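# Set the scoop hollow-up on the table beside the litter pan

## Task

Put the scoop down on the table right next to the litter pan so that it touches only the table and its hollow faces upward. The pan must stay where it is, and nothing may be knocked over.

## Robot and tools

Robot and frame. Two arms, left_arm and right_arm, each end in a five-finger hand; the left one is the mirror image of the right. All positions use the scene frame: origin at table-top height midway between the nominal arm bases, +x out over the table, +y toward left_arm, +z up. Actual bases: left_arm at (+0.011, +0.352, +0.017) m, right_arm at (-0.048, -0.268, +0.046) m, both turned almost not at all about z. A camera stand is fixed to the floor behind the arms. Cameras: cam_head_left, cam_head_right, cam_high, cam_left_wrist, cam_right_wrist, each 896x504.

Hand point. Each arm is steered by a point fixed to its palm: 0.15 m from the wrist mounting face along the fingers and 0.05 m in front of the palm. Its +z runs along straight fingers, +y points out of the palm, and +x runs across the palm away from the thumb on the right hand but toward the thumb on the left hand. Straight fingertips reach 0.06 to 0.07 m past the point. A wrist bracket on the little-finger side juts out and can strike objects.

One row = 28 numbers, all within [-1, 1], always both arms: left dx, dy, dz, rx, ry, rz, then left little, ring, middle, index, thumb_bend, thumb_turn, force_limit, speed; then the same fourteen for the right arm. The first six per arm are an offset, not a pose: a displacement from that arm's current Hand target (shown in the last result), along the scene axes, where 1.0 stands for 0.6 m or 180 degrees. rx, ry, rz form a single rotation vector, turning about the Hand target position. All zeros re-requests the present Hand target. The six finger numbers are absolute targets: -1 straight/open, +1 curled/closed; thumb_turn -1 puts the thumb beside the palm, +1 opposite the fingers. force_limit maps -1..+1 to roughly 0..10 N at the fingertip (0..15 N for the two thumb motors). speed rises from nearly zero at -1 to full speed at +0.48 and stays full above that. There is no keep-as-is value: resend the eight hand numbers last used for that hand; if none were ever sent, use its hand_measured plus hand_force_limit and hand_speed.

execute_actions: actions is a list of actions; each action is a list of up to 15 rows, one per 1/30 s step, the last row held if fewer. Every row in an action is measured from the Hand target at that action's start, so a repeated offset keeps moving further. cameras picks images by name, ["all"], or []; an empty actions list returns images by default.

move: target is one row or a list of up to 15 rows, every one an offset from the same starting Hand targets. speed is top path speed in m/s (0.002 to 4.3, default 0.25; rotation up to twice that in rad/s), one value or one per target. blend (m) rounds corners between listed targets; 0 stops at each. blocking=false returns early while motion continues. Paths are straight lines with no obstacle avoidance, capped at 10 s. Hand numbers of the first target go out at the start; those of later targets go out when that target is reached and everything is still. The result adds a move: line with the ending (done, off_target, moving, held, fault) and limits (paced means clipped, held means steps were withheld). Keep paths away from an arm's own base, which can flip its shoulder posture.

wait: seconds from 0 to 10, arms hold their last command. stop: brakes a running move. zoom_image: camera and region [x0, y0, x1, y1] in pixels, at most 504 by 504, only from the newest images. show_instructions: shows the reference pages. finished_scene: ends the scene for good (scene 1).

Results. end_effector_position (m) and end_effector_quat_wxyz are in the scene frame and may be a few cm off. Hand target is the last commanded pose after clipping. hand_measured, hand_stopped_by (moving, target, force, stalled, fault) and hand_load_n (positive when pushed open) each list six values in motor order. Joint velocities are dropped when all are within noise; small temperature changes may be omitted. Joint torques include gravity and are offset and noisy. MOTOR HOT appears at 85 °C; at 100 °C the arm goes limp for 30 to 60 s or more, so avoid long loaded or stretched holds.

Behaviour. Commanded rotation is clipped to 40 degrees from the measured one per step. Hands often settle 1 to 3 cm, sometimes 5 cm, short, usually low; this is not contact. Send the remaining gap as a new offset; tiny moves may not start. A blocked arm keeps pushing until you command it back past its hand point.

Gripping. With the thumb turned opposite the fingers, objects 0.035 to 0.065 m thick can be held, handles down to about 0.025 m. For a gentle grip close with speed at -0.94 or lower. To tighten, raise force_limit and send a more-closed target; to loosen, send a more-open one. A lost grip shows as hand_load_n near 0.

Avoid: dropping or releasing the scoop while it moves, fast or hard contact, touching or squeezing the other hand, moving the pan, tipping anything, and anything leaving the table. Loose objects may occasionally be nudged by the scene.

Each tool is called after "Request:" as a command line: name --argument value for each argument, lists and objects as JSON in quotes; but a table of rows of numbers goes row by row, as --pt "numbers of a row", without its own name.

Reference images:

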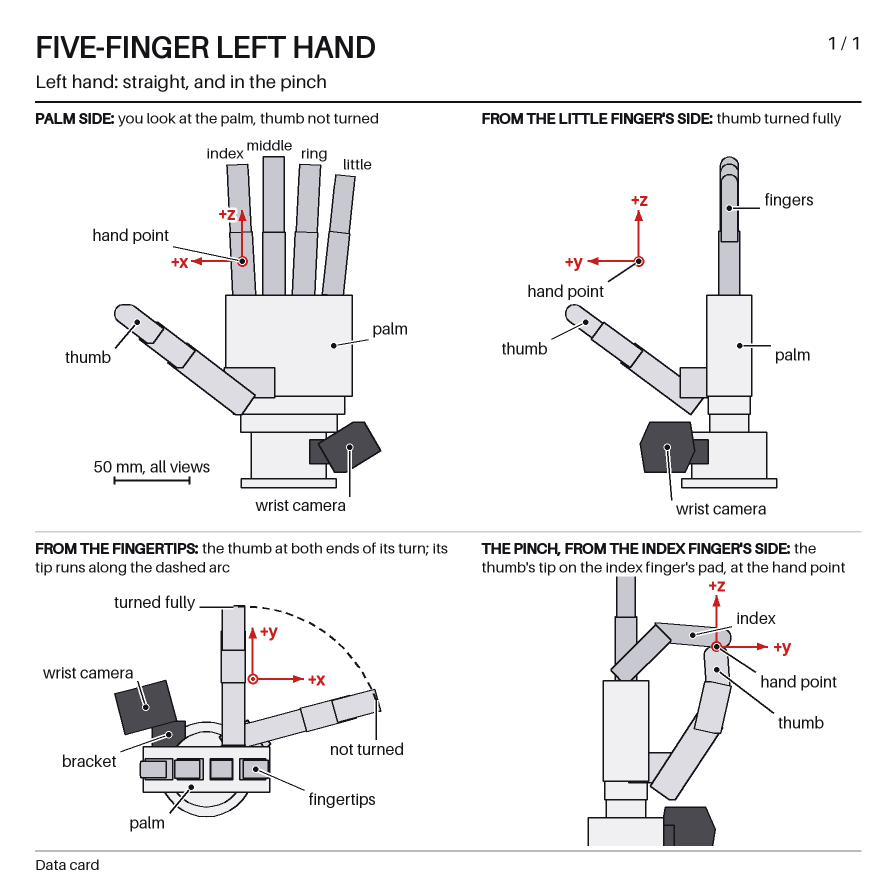

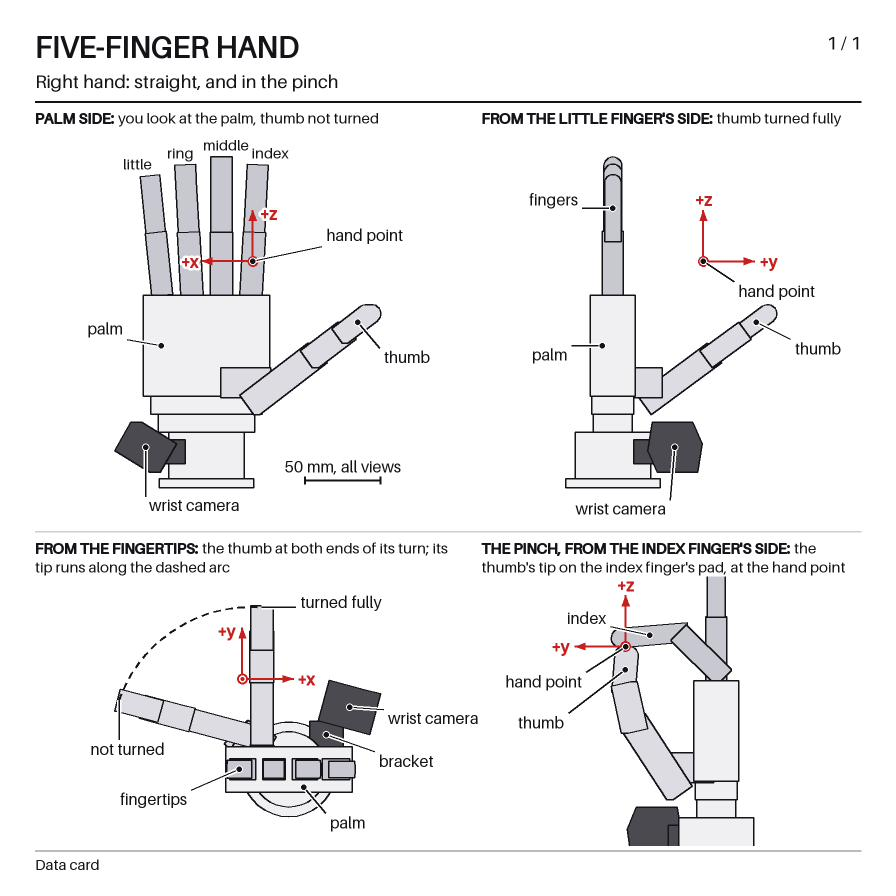

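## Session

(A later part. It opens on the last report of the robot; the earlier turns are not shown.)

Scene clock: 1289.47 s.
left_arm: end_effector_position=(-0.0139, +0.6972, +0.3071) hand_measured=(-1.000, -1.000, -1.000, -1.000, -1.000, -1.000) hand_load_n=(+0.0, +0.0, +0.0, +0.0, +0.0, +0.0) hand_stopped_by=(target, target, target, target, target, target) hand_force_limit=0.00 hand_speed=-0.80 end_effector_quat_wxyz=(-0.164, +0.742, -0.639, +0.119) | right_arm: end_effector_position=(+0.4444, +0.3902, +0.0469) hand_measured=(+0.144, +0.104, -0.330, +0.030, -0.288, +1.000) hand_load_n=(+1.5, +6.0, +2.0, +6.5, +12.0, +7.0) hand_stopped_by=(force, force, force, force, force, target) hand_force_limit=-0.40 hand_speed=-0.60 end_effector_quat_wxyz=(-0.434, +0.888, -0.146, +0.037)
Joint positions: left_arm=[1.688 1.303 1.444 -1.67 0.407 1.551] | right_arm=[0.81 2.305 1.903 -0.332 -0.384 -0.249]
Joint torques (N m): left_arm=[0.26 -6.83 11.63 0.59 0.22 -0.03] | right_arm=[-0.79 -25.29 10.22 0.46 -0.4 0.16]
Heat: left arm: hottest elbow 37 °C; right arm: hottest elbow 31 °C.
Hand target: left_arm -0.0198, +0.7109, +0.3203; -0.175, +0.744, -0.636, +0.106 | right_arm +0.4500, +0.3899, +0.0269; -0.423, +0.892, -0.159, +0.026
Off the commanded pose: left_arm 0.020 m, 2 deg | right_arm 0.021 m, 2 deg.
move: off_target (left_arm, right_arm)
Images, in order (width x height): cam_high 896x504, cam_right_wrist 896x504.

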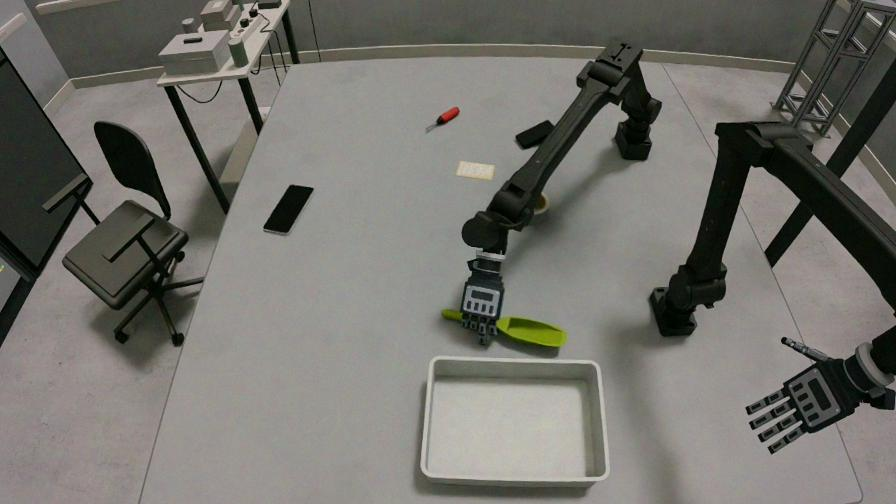

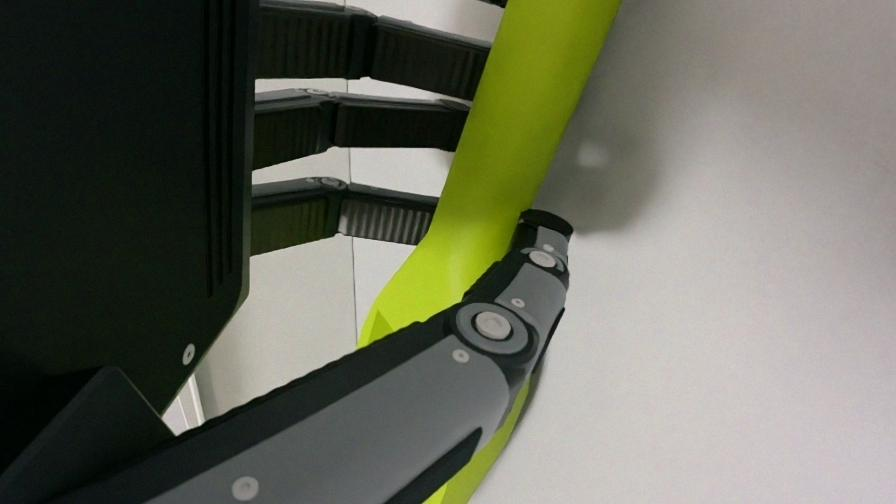

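Request:
move --target '[0,0,0,0,0,0,-1,-1,-1,-1,-1,-1,0,-0.8, 0,0,0.008,-0.0045,-0.0145,0,0.5,0.4,0.4,0.4,0.3,1,-0.4,-0.6]' --speed 0.05 --cameras '["cam_high","cam_right_wrist","cam_head_right"]'

Request:
zoom_image --camera "cam_high" --region '[430, 290, 580, 370]'

Request:
zoom_image --camera "cam_head_right" --region '[270, 220, 400, 340]'

Scene clock: 1313.10 s.
left_arm: end_effector_position=(-0.0139, +0.6972, +0.3071) hand_measured=(-1.000, -1.000, -1.000, -1.000, -1.000, -1.000) hand_load_n=(+0.0, +0.0, +0.0, +0.0, +0.0, +0.0) hand_stopped_by=(target, target, target, target, target, target) hand_force_limit=0.00 hand_speed=-0.80 end_effector_quat_wxyz=(-0.164, +0.742, -0.639, +0.119) | right_arm: end_effector_position=(+0.4465, +0.3895, +0.0461) hand_measured=(+0.144, +0.104, -0.330, +0.030, -0.288, +1.000) hand_load_n=(+1.5, +6.0, -2.5, +6.5, +12.0, +7.0) hand_stopped_by=(force, force, force, force, force, target) hand_force_limit=-0.40 hand_speed=-0.60 end_effector_quat_wxyz=(-0.430, +0.889, -0.150, +0.044)
Joint positions: left_arm=[1.688 1.303 1.444 -1.67 0.407 1.551] | right_arm=[0.811 2.304 1.903 -0.333 -0.366 -0.248]
Joint torques (N m): left_arm=[0.21 -6.83 11.62 0.58 0.22 -0.03] | right_arm=[-0.03 -26.81 9.32 0.79 0.37 -0.13]
Heat: left arm: hottest elbow 37 °C; right arm: hottest elbow 32 °C.
Hand target: left_arm -0.0198, +0.7109, +0.3203; -0.175, +0.744, -0.636, +0.106 | right_arm +0.4500, +0.3898, +0.0316; -0.420, +0.894, -0.149, +0.048
Off the commanded pose: left_arm 0.020 m, 2 deg | right_arm 0.015 m, 1 deg.
move: off_target (left_arm, right_arm)
Images, in order (width x height): cam_head_right 896x504, cam_high 896x504, cam_right_wrist 896x504.

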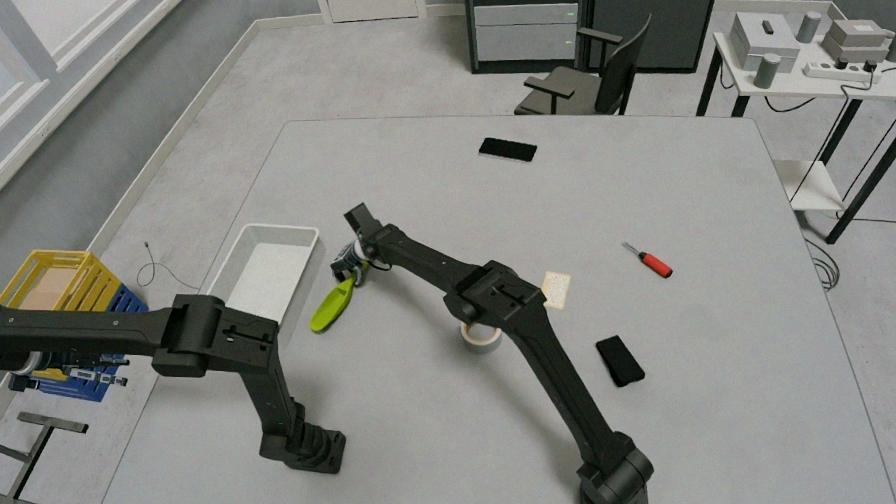

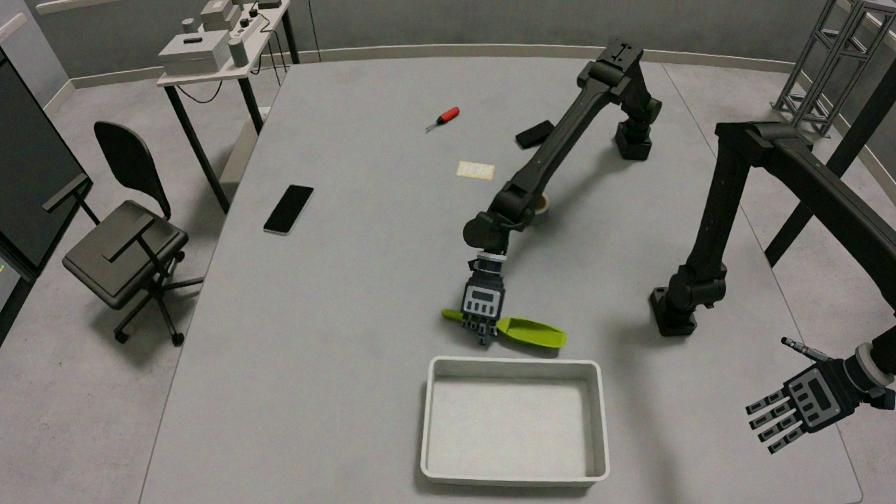

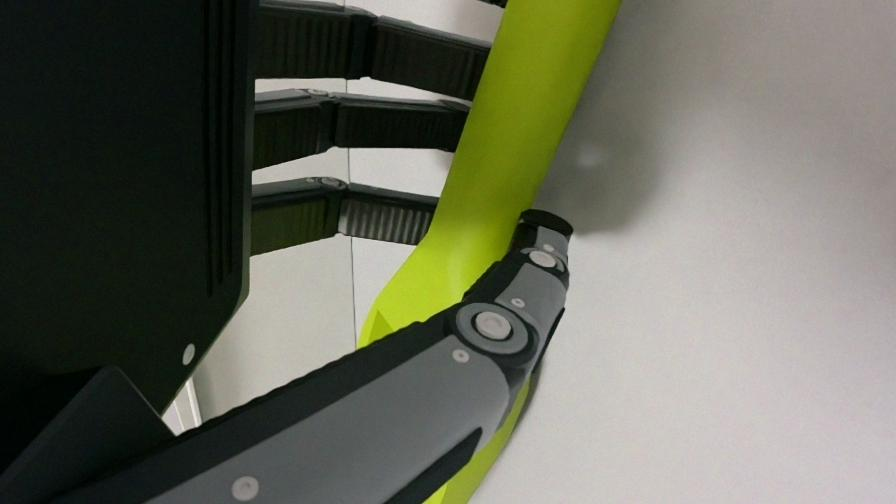

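Scaled by 3.360 from the camera's 896x504 image, which has a finer 1280x720 frame.

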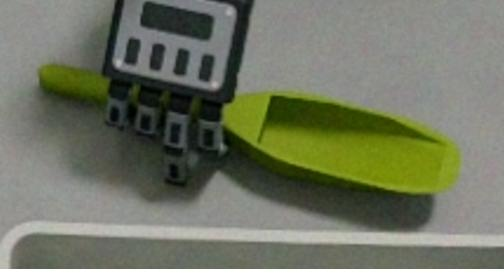

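Scaled by 3.877 from the camera's 896x504 image, which has a finer 1280x720 frame.

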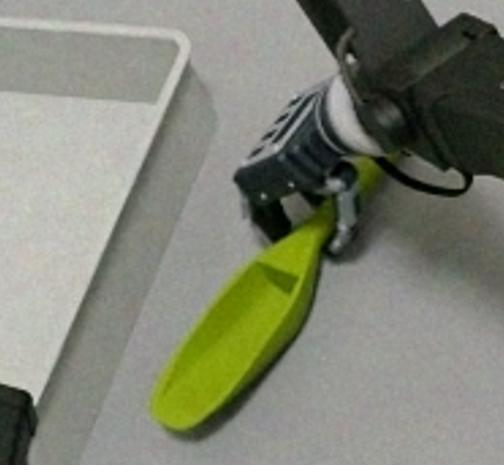

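Request:
move --target '[0,0,0,0,0,0,-1,-1,-1,-1,-1,-1,0,-0.8, 0,0,-0.01,-0.0045,-0.0145,0,0.5,0.4,0.4,0.4,0.3,1,-0.4,-0.6]' --speed 0.05 --cameras '["cam_high","cam_head_right"]'

Request:
zoom_image --camera "cam_high" --region '[430, 290, 580, 370]'

Scene clock: 1325.23 s.
left_arm: end_effector_position=(-0.0139, +0.6972, +0.3071) hand_measured=(-1.000, -1.000, -1.000, -1.000, -1.000, -1.000) hand_load_n=(+0.0, +0.0, +0.0, +0.0, +0.0, +0.0) hand_stopped_by=(target, target, target, target, target, target) hand_force_limit=0.00 hand_speed=-0.80 end_effector_quat_wxyz=(-0.164, +0.742, -0.639, +0.119) | right_arm: end_effector_position=(+0.4480, +0.3920, +0.0459) hand_measured=(+0.144, +0.104, -0.330, +0.030, -0.288, +1.000) hand_load_n=(+1.5, +5.5, -2.5, +6.5, +12.0, +7.0) hand_stopped_by=(force, force, force, force, force, target) hand_force_limit=-0.40 hand_speed=-0.60 end_effector_quat_wxyz=(-0.425, +0.892, -0.142, +0.064)
Joint positions: left_arm=[1.688 1.303 1.444 -1.67 0.407 1.551] | right_arm=[0.822 2.302 1.903 -0.329 -0.327 -0.271]
Joint torques (N m): left_arm=[0.21 -6.77 11.63 0.58 0.22 -0.03] | right_arm=[-0.21 -27.11 7.6 1.81 0.35 -0.19]
Heat: left arm: hottest elbow 37 °C; right arm: hottest elbow 32 °C.
Hand target: left_arm -0.0198, +0.7109, +0.3203; -0.175, +0.744, -0.636, +0.106 | right_arm +0.4500, +0.3898, +0.0257; -0.417, +0.895, -0.139, +0.069
Off the commanded pose: left_arm 0.020 m, 2 deg | right_arm 0.020 m, 1 deg.
move: off_target (left_arm, right_arm)
Images, in order (width x height): cam_head_right 896x504, cam_high 896x504.

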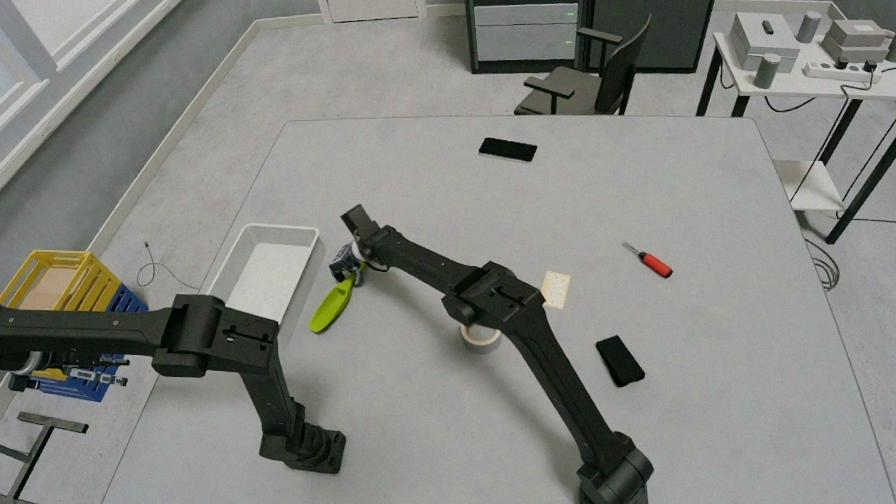

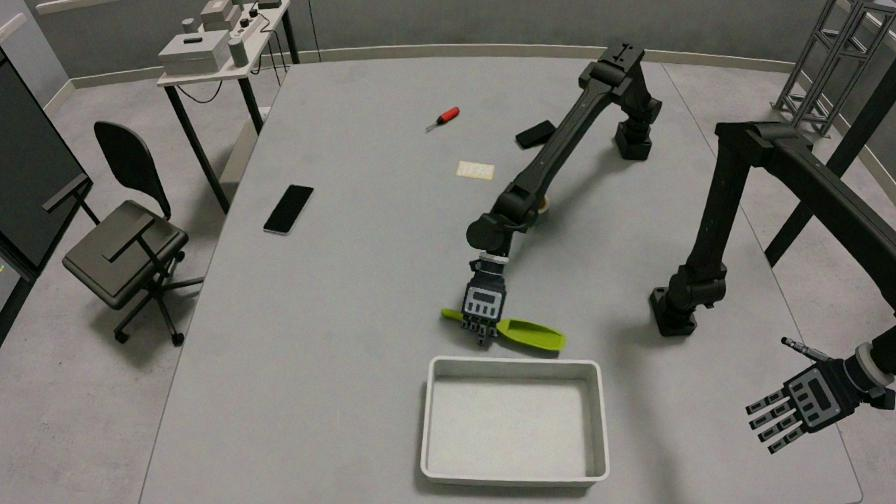

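Scaled by 3.360 from the camera's 896x504 image, which has a finer 1280x720 frame.

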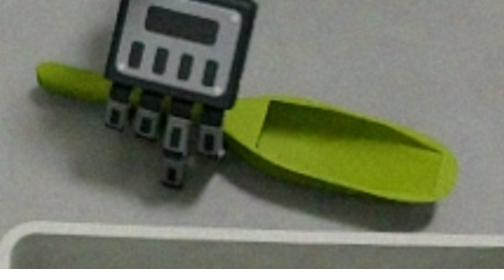

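Request:
move --target '[0,0,0,0,0,0,-1,-1,-1,-1,-1,-1,0,-0.8, 0,0,0.022,0,0,0,0.5,0.4,0.4,0.4,0.3,1,-0.4,-0.6]' --speed 0.05

Request:
move --target '[0,0,0,0,0,0,-1,-1,-1,-1,-1,-1,0,-0.8, 0,0,0,0,0,0,0.1,0.06,-0.36,0.0,-0.9,1,-0.4,-0.6]' --speed 0.05 --cameras '["cam_high","cam_right_wrist"]'

Request:
zoom_image --camera "cam_high" --region '[430, 290, 580, 370]'

Scene clock: 1339.27 s.
left_arm: end_effector_position=(-0.0139, +0.6972, +0.3071) hand_measured=(-1.000, -1.000, -1.000, -1.000, -1.000, -1.000) hand_load_n=(+0.0, +0.0, -0.5, +0.0, +0.0, +0.0) hand_stopped_by=(target, target, target, target, target, target) hand_force_limit=0.00 hand_speed=-0.80 end_effector_quat_wxyz=(-0.164, +0.742, -0.639, +0.119) | right_arm: end_effector_position=(+0.4479, +0.3920, +0.0460) hand_measured=(+0.144, +0.104, -0.330, +0.030, -0.288, +1.000) hand_load_n=(+1.5, +6.0, -1.0, +6.5, +12.0, +7.0) hand_stopped_by=(force, force, force, force, force, target) hand_force_limit=-0.40 hand_speed=-0.60 end_effector_quat_wxyz=(-0.425, +0.892, -0.142, +0.065)
Joint positions: left_arm=[1.688 1.303 1.444 -1.67 0.407 1.551] | right_arm=[0.822 2.302 1.903 -0.33 -0.326 -0.272]
Joint torques (N m): left_arm=[0.21 -6.83 11.62 0.59 0.22 -0.03] | right_arm=[-0.21 -28.34 8.31 0.91 0.29 -0.16]
Heat: left arm: hottest elbow 37 °C; right arm: hottest elbow 31 °C.
Hand target: left_arm -0.0198, +0.7109, +0.3203; -0.175, +0.744, -0.636, +0.106 | right_arm +0.4500, +0.3898, +0.0388; -0.417, +0.895, -0.139, +0.069
Off the commanded pose: left_arm 0.020 m, 2 deg | right_arm 0.008 m, 1 deg.
move: off_target (left_arm)

Scene clock: 1340.63 s.
left_arm: end_effector_position=(-0.0139, +0.6972, +0.3071) hand_measured=(-1.000, -1.000, -1.000, -1.000, -1.000, -1.000) hand_load_n=(+0.0, +0.0, +0.0, +0.0, +0.0, +0.0) hand_stopped_by=(target, target, target, target, target, target) hand_force_limit=0.00 hand_speed=-0.80 end_effector_quat_wxyz=(-0.164, +0.742, -0.639, +0.119) | right_arm: end_effector_position=(+0.4485, +0.3916, +0.0461) hand_measured=(+0.100, +0.060, -0.360, +0.000, -0.900, +1.000) hand_load_n=(+0.0, +0.0, -0.5, +0.0, +0.0, +0.0) hand_stopped_by=(target, target, target, target, target, target) hand_force_limit=-0.40 hand_speed=-0.60 end_effector_quat_wxyz=(-0.424, +0.892, -0.142, +0.066)
Joint positions: left_arm=[1.688 1.303 1.444 -1.67 0.407 1.551] | right_arm=[0.822 2.301 1.903 -0.33 -0.323 -0.273]
Joint torques (N m): left_arm=[0.21 -6.83 11.63 0.58 0.22 -0.03] | right_arm=[-0.09 -28.22 8.31 0.92 0.15 -0.17]
Heat: left arm: hottest elbow 37 °C; right arm: hottest elbow 31 °C.
Hand target: left_arm -0.0198, +0.7109, +0.3203; -0.175, +0.744, -0.636, +0.106 | right_arm +0.4501, +0.3899, +0.0391; -0.418, +0.895, -0.139, +0.069
Off the commanded pose: left_arm 0.020 m, 2 deg | right_arm 0.008 m, 1 deg.
move: off_target (left_arm)
Images, in order (width x height): cam_high 896x504, cam_right_wrist 896x504.

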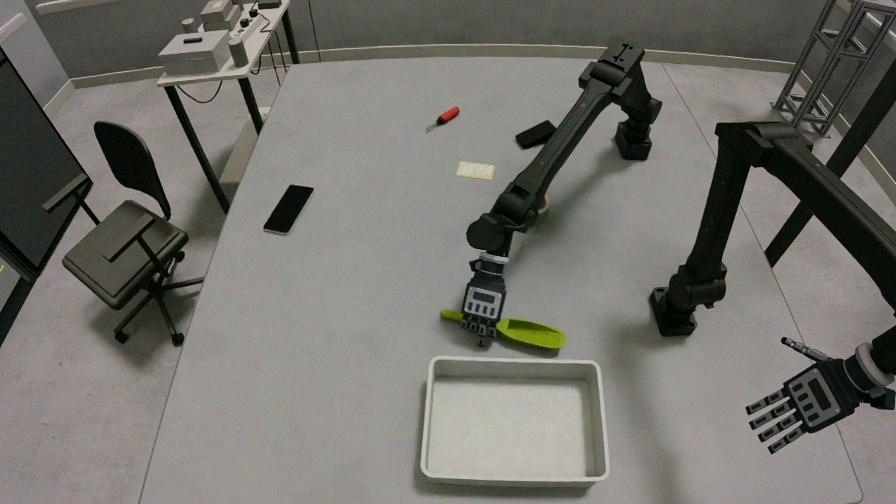

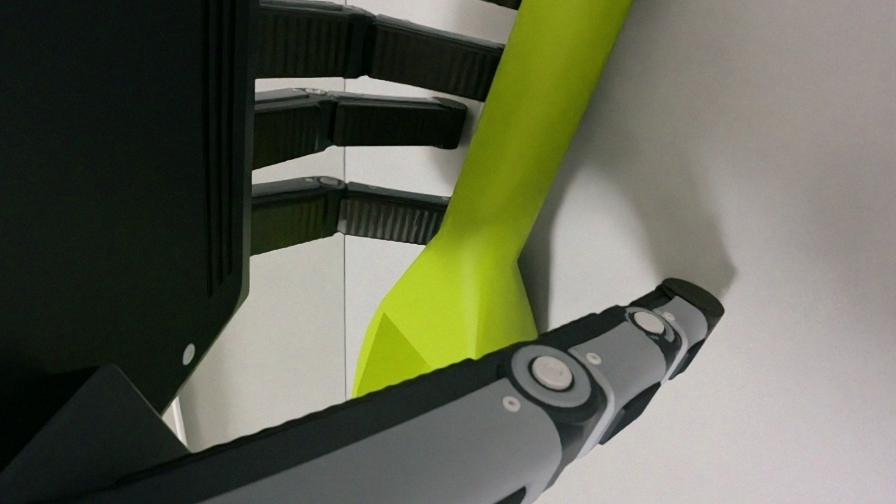

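Scaled by 3.360 from the camera's 896x504 image, which has a finer 1280x720 frame.

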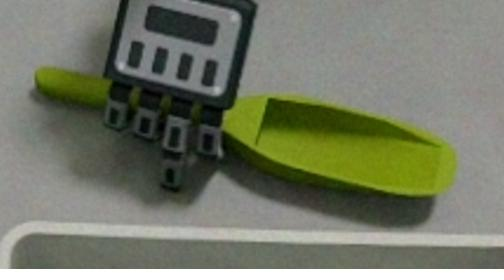

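Request:
move --target '[0,0,0,0,0,0,-1,-1,-1,-1,-1,-1,0,-0.8, 0,0,0,0,0,0,-0.45,-0.45,-0.45,-0.45,-1,1,-0.4,-0.6]' --speed 0.05 --cameras '["cam_high","cam_right_wrist"]'

Request:
zoom_image --camera "cam_high" --region '[430, 290, 580, 370]'

Scene clock: 1347.53 s.
left_arm: end_effector_position=(-0.0139, +0.6972, +0.3071) hand_measured=(-1.000, -1.000, -1.000, -1.000, -1.000, -1.000) hand_load_n=(+0.0, +0.0, +0.0, +0.0, +0.0, +0.0) hand_stopped_by=(target, target, target, target, target, target) hand_force_limit=0.00 hand_speed=-0.80 end_effector_quat_wxyz=(-0.164, +0.742, -0.639, +0.119) | right_arm: end_effector_position=(+0.4493, +0.3910, +0.0457) hand_measured=(-0.450, -0.450, -0.450, -0.450, -1.000, +1.000) hand_load_n=(+0.0, +0.0, +0.0, +0.0, +0.0, +0.0) hand_stopped_by=(target, target, target, target, target, target) hand_force_limit=-0.40 hand_speed=-0.60 end_effector_quat_wxyz=(-0.423, +0.892, -0.141, +0.069)
Joint positions: left_arm=[1.688 1.303 1.444 -1.67 0.407 1.551] | right_arm=[0.822 2.301 1.903 -0.331 -0.319 -0.277]
Joint torques (N m): left_arm=[0.21 -6.77 11.63 0.58 0.21 -0.03] | right_arm=[-0.26 -28.28 8.34 0.94 -0.05 -0.12]
Heat: left arm: hottest elbow 37 °C; right arm: hottest elbow 31 °C.
Hand target: left_arm -0.0198, +0.7109, +0.3203; -0.175, +0.744, -0.636, +0.106 | right_arm +0.4500, +0.3899, +0.0391; -0.418, +0.895, -0.139, +0.069
Off the commanded pose: left_arm 0.020 m, 2 deg | right_arm 0.007 m, 1 deg.
move: off_target (left_arm)
Images, in order (width x height): cam_high 896x504, cam_right_wrist 896x504.

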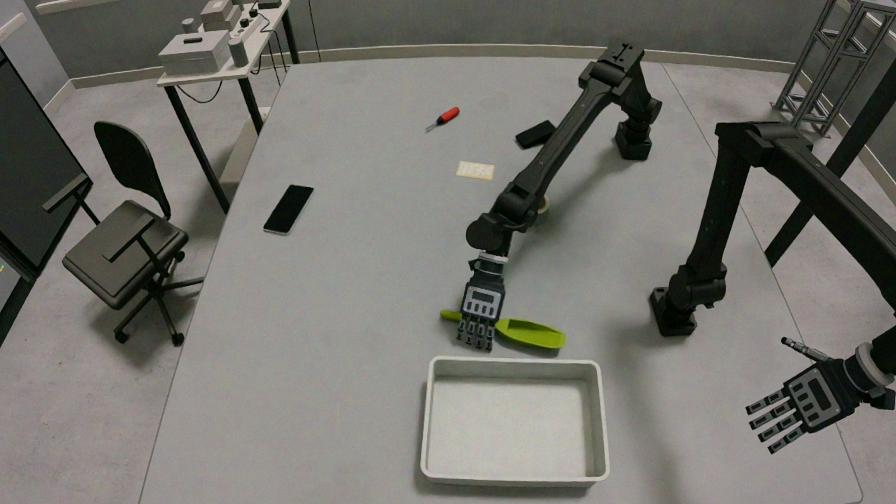

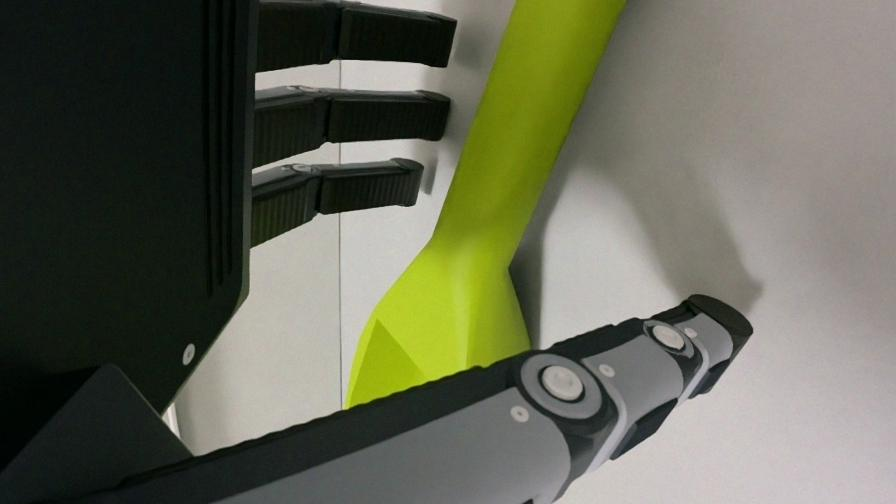

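Scaled by 3.360 from the camera's 896x504 image, which has a finer 1280x720 frame.

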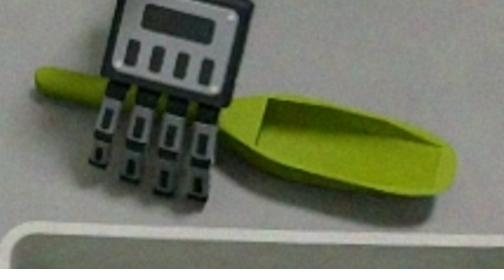

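Request:
move --pt "0 0 0 0 0 0 -1 -1 -1 -1 -1 -1 0 -0.8 0.01 0.015 0.2 0 0 0 -0.45 -0.45 -0.45 -0.45 -1 1 -0.4 -0.6" --pt "0 0 0 0 0 0 -1 -1 -1 -1 -1 -1 0 -0.8 -0.1 -0.3 0.28 0 0 0 -0.45 -0.45 -0.45 -0.45 -1 1 -0.4 -0.6" --speed '[0.08,0.2]' --blend '[0.02,0]' --cameras '["all"]'

Request:
zoom_image --camera "cam_high" --region '[410, 290, 610, 400]'

Request:
zoom_image --camera "cam_head_right" --region '[230, 200, 430, 350]'

Scene clock: 1363.23 s.
left_arm: end_effector_position=(-0.0139, +0.6972, +0.3071) hand_measured=(-1.000, -1.000, -1.000, -1.000, -1.000, -1.000) hand_load_n=(+0.0, +0.0, +0.0, +0.0, +0.0, +0.0) hand_stopped_by=(target, target, target, target, target, target) hand_force_limit=0.00 hand_speed=-0.80 end_effector_quat_wxyz=(-0.164, +0.742, -0.639, +0.119) | right_arm: end_effector_position=(+0.3868, +0.2110, +0.2097) hand_measured=(-0.450, -0.450, -0.450, -0.450, -1.000, +1.000) hand_load_n=(+0.0, -0.5, +0.0, +0.0, +0.0, +0.0) hand_stopped_by=(target, target, target, target, target, target) hand_force_limit=-0.40 hand_speed=-0.60 end_effector_quat_wxyz=(-0.416, +0.896, -0.143, +0.066)
Joint positions: left_arm=[1.688 1.303 1.444 -1.67 0.407 1.551] | right_arm=[0.691 1.72 1.435 -0.496 -0.411 -0.376]
Joint torques (N m): left_arm=[0.26 -6.83 11.63 0.58 0.22 -0.03] | right_arm=[-0.67 -20.19 7.8 1.65 -0.39 -0.13]
Heat: left arm: hottest elbow 38 °C; right arm: hottest elbow 31 °C.
Hand target: left_arm -0.0198, +0.7109, +0.3203; -0.175, +0.744, -0.636, +0.106 | right_arm +0.3899, +0.2099, +0.2070; -0.417, +0.895, -0.139, +0.069
Off the commanded pose: left_arm 0.020 m, 2 deg | right_arm 0.004 m, 1 deg.
move: off_target (left_arm)

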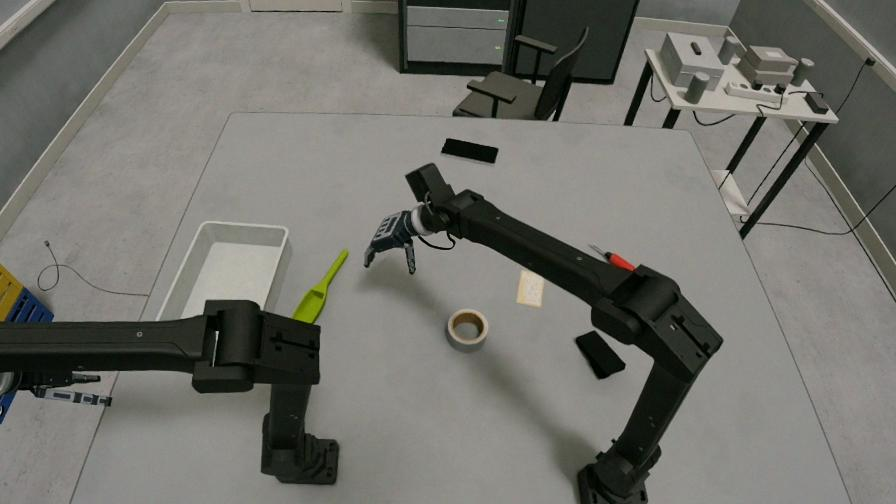

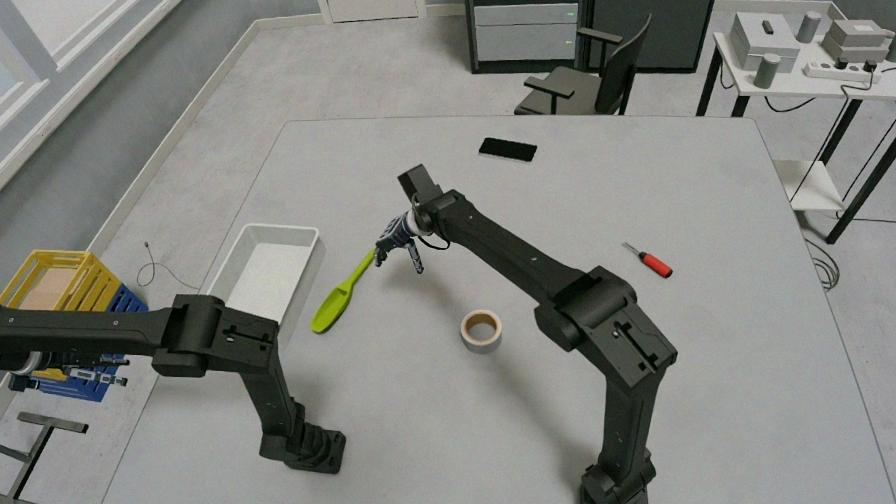

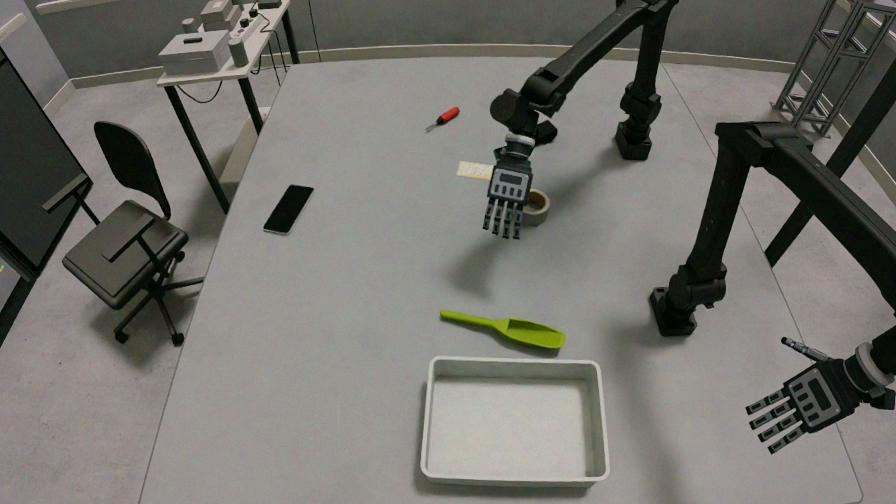

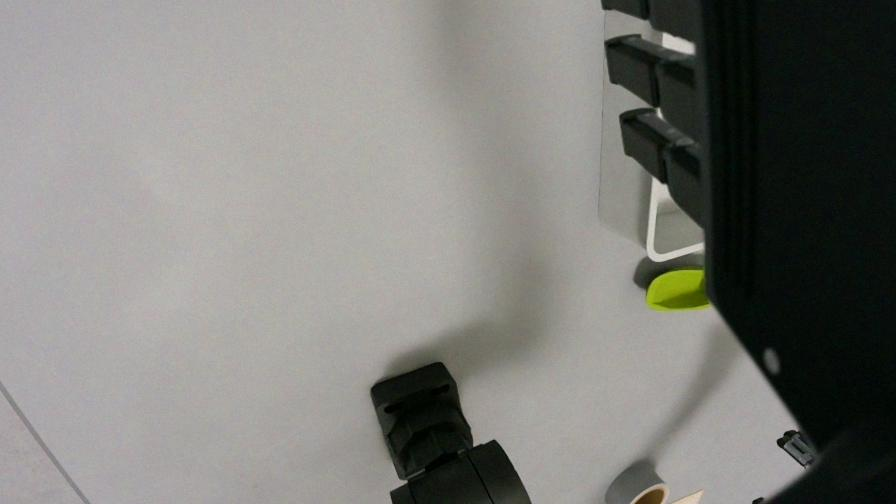

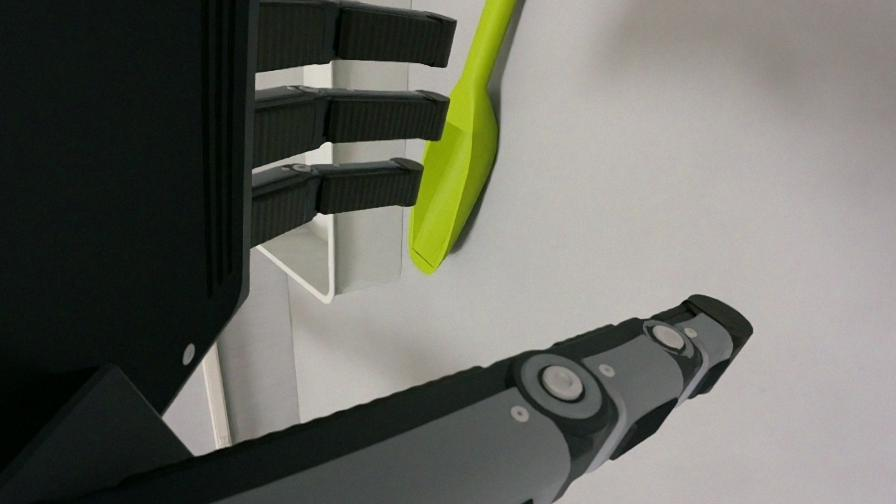

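Scaled by 2.520 from the camera's 896x504 image, which has a finer 1280x720 frame.

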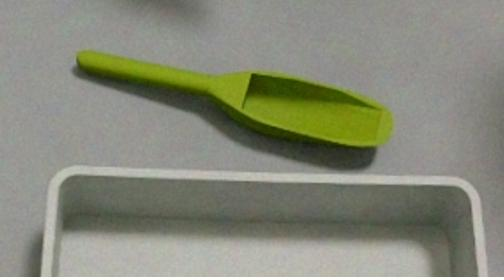

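Scaled by 2.520 from the camera's 896x504 image, which has a finer 1280x720 frame.

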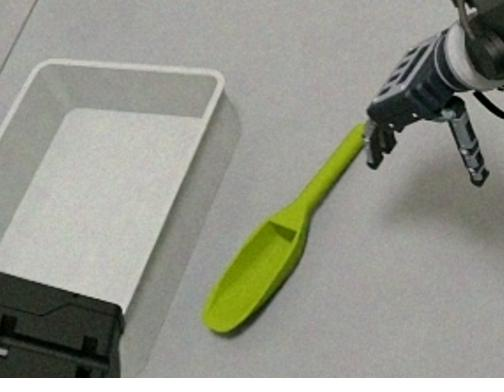

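Request:
finished_scene

The scene is finished: the task was done.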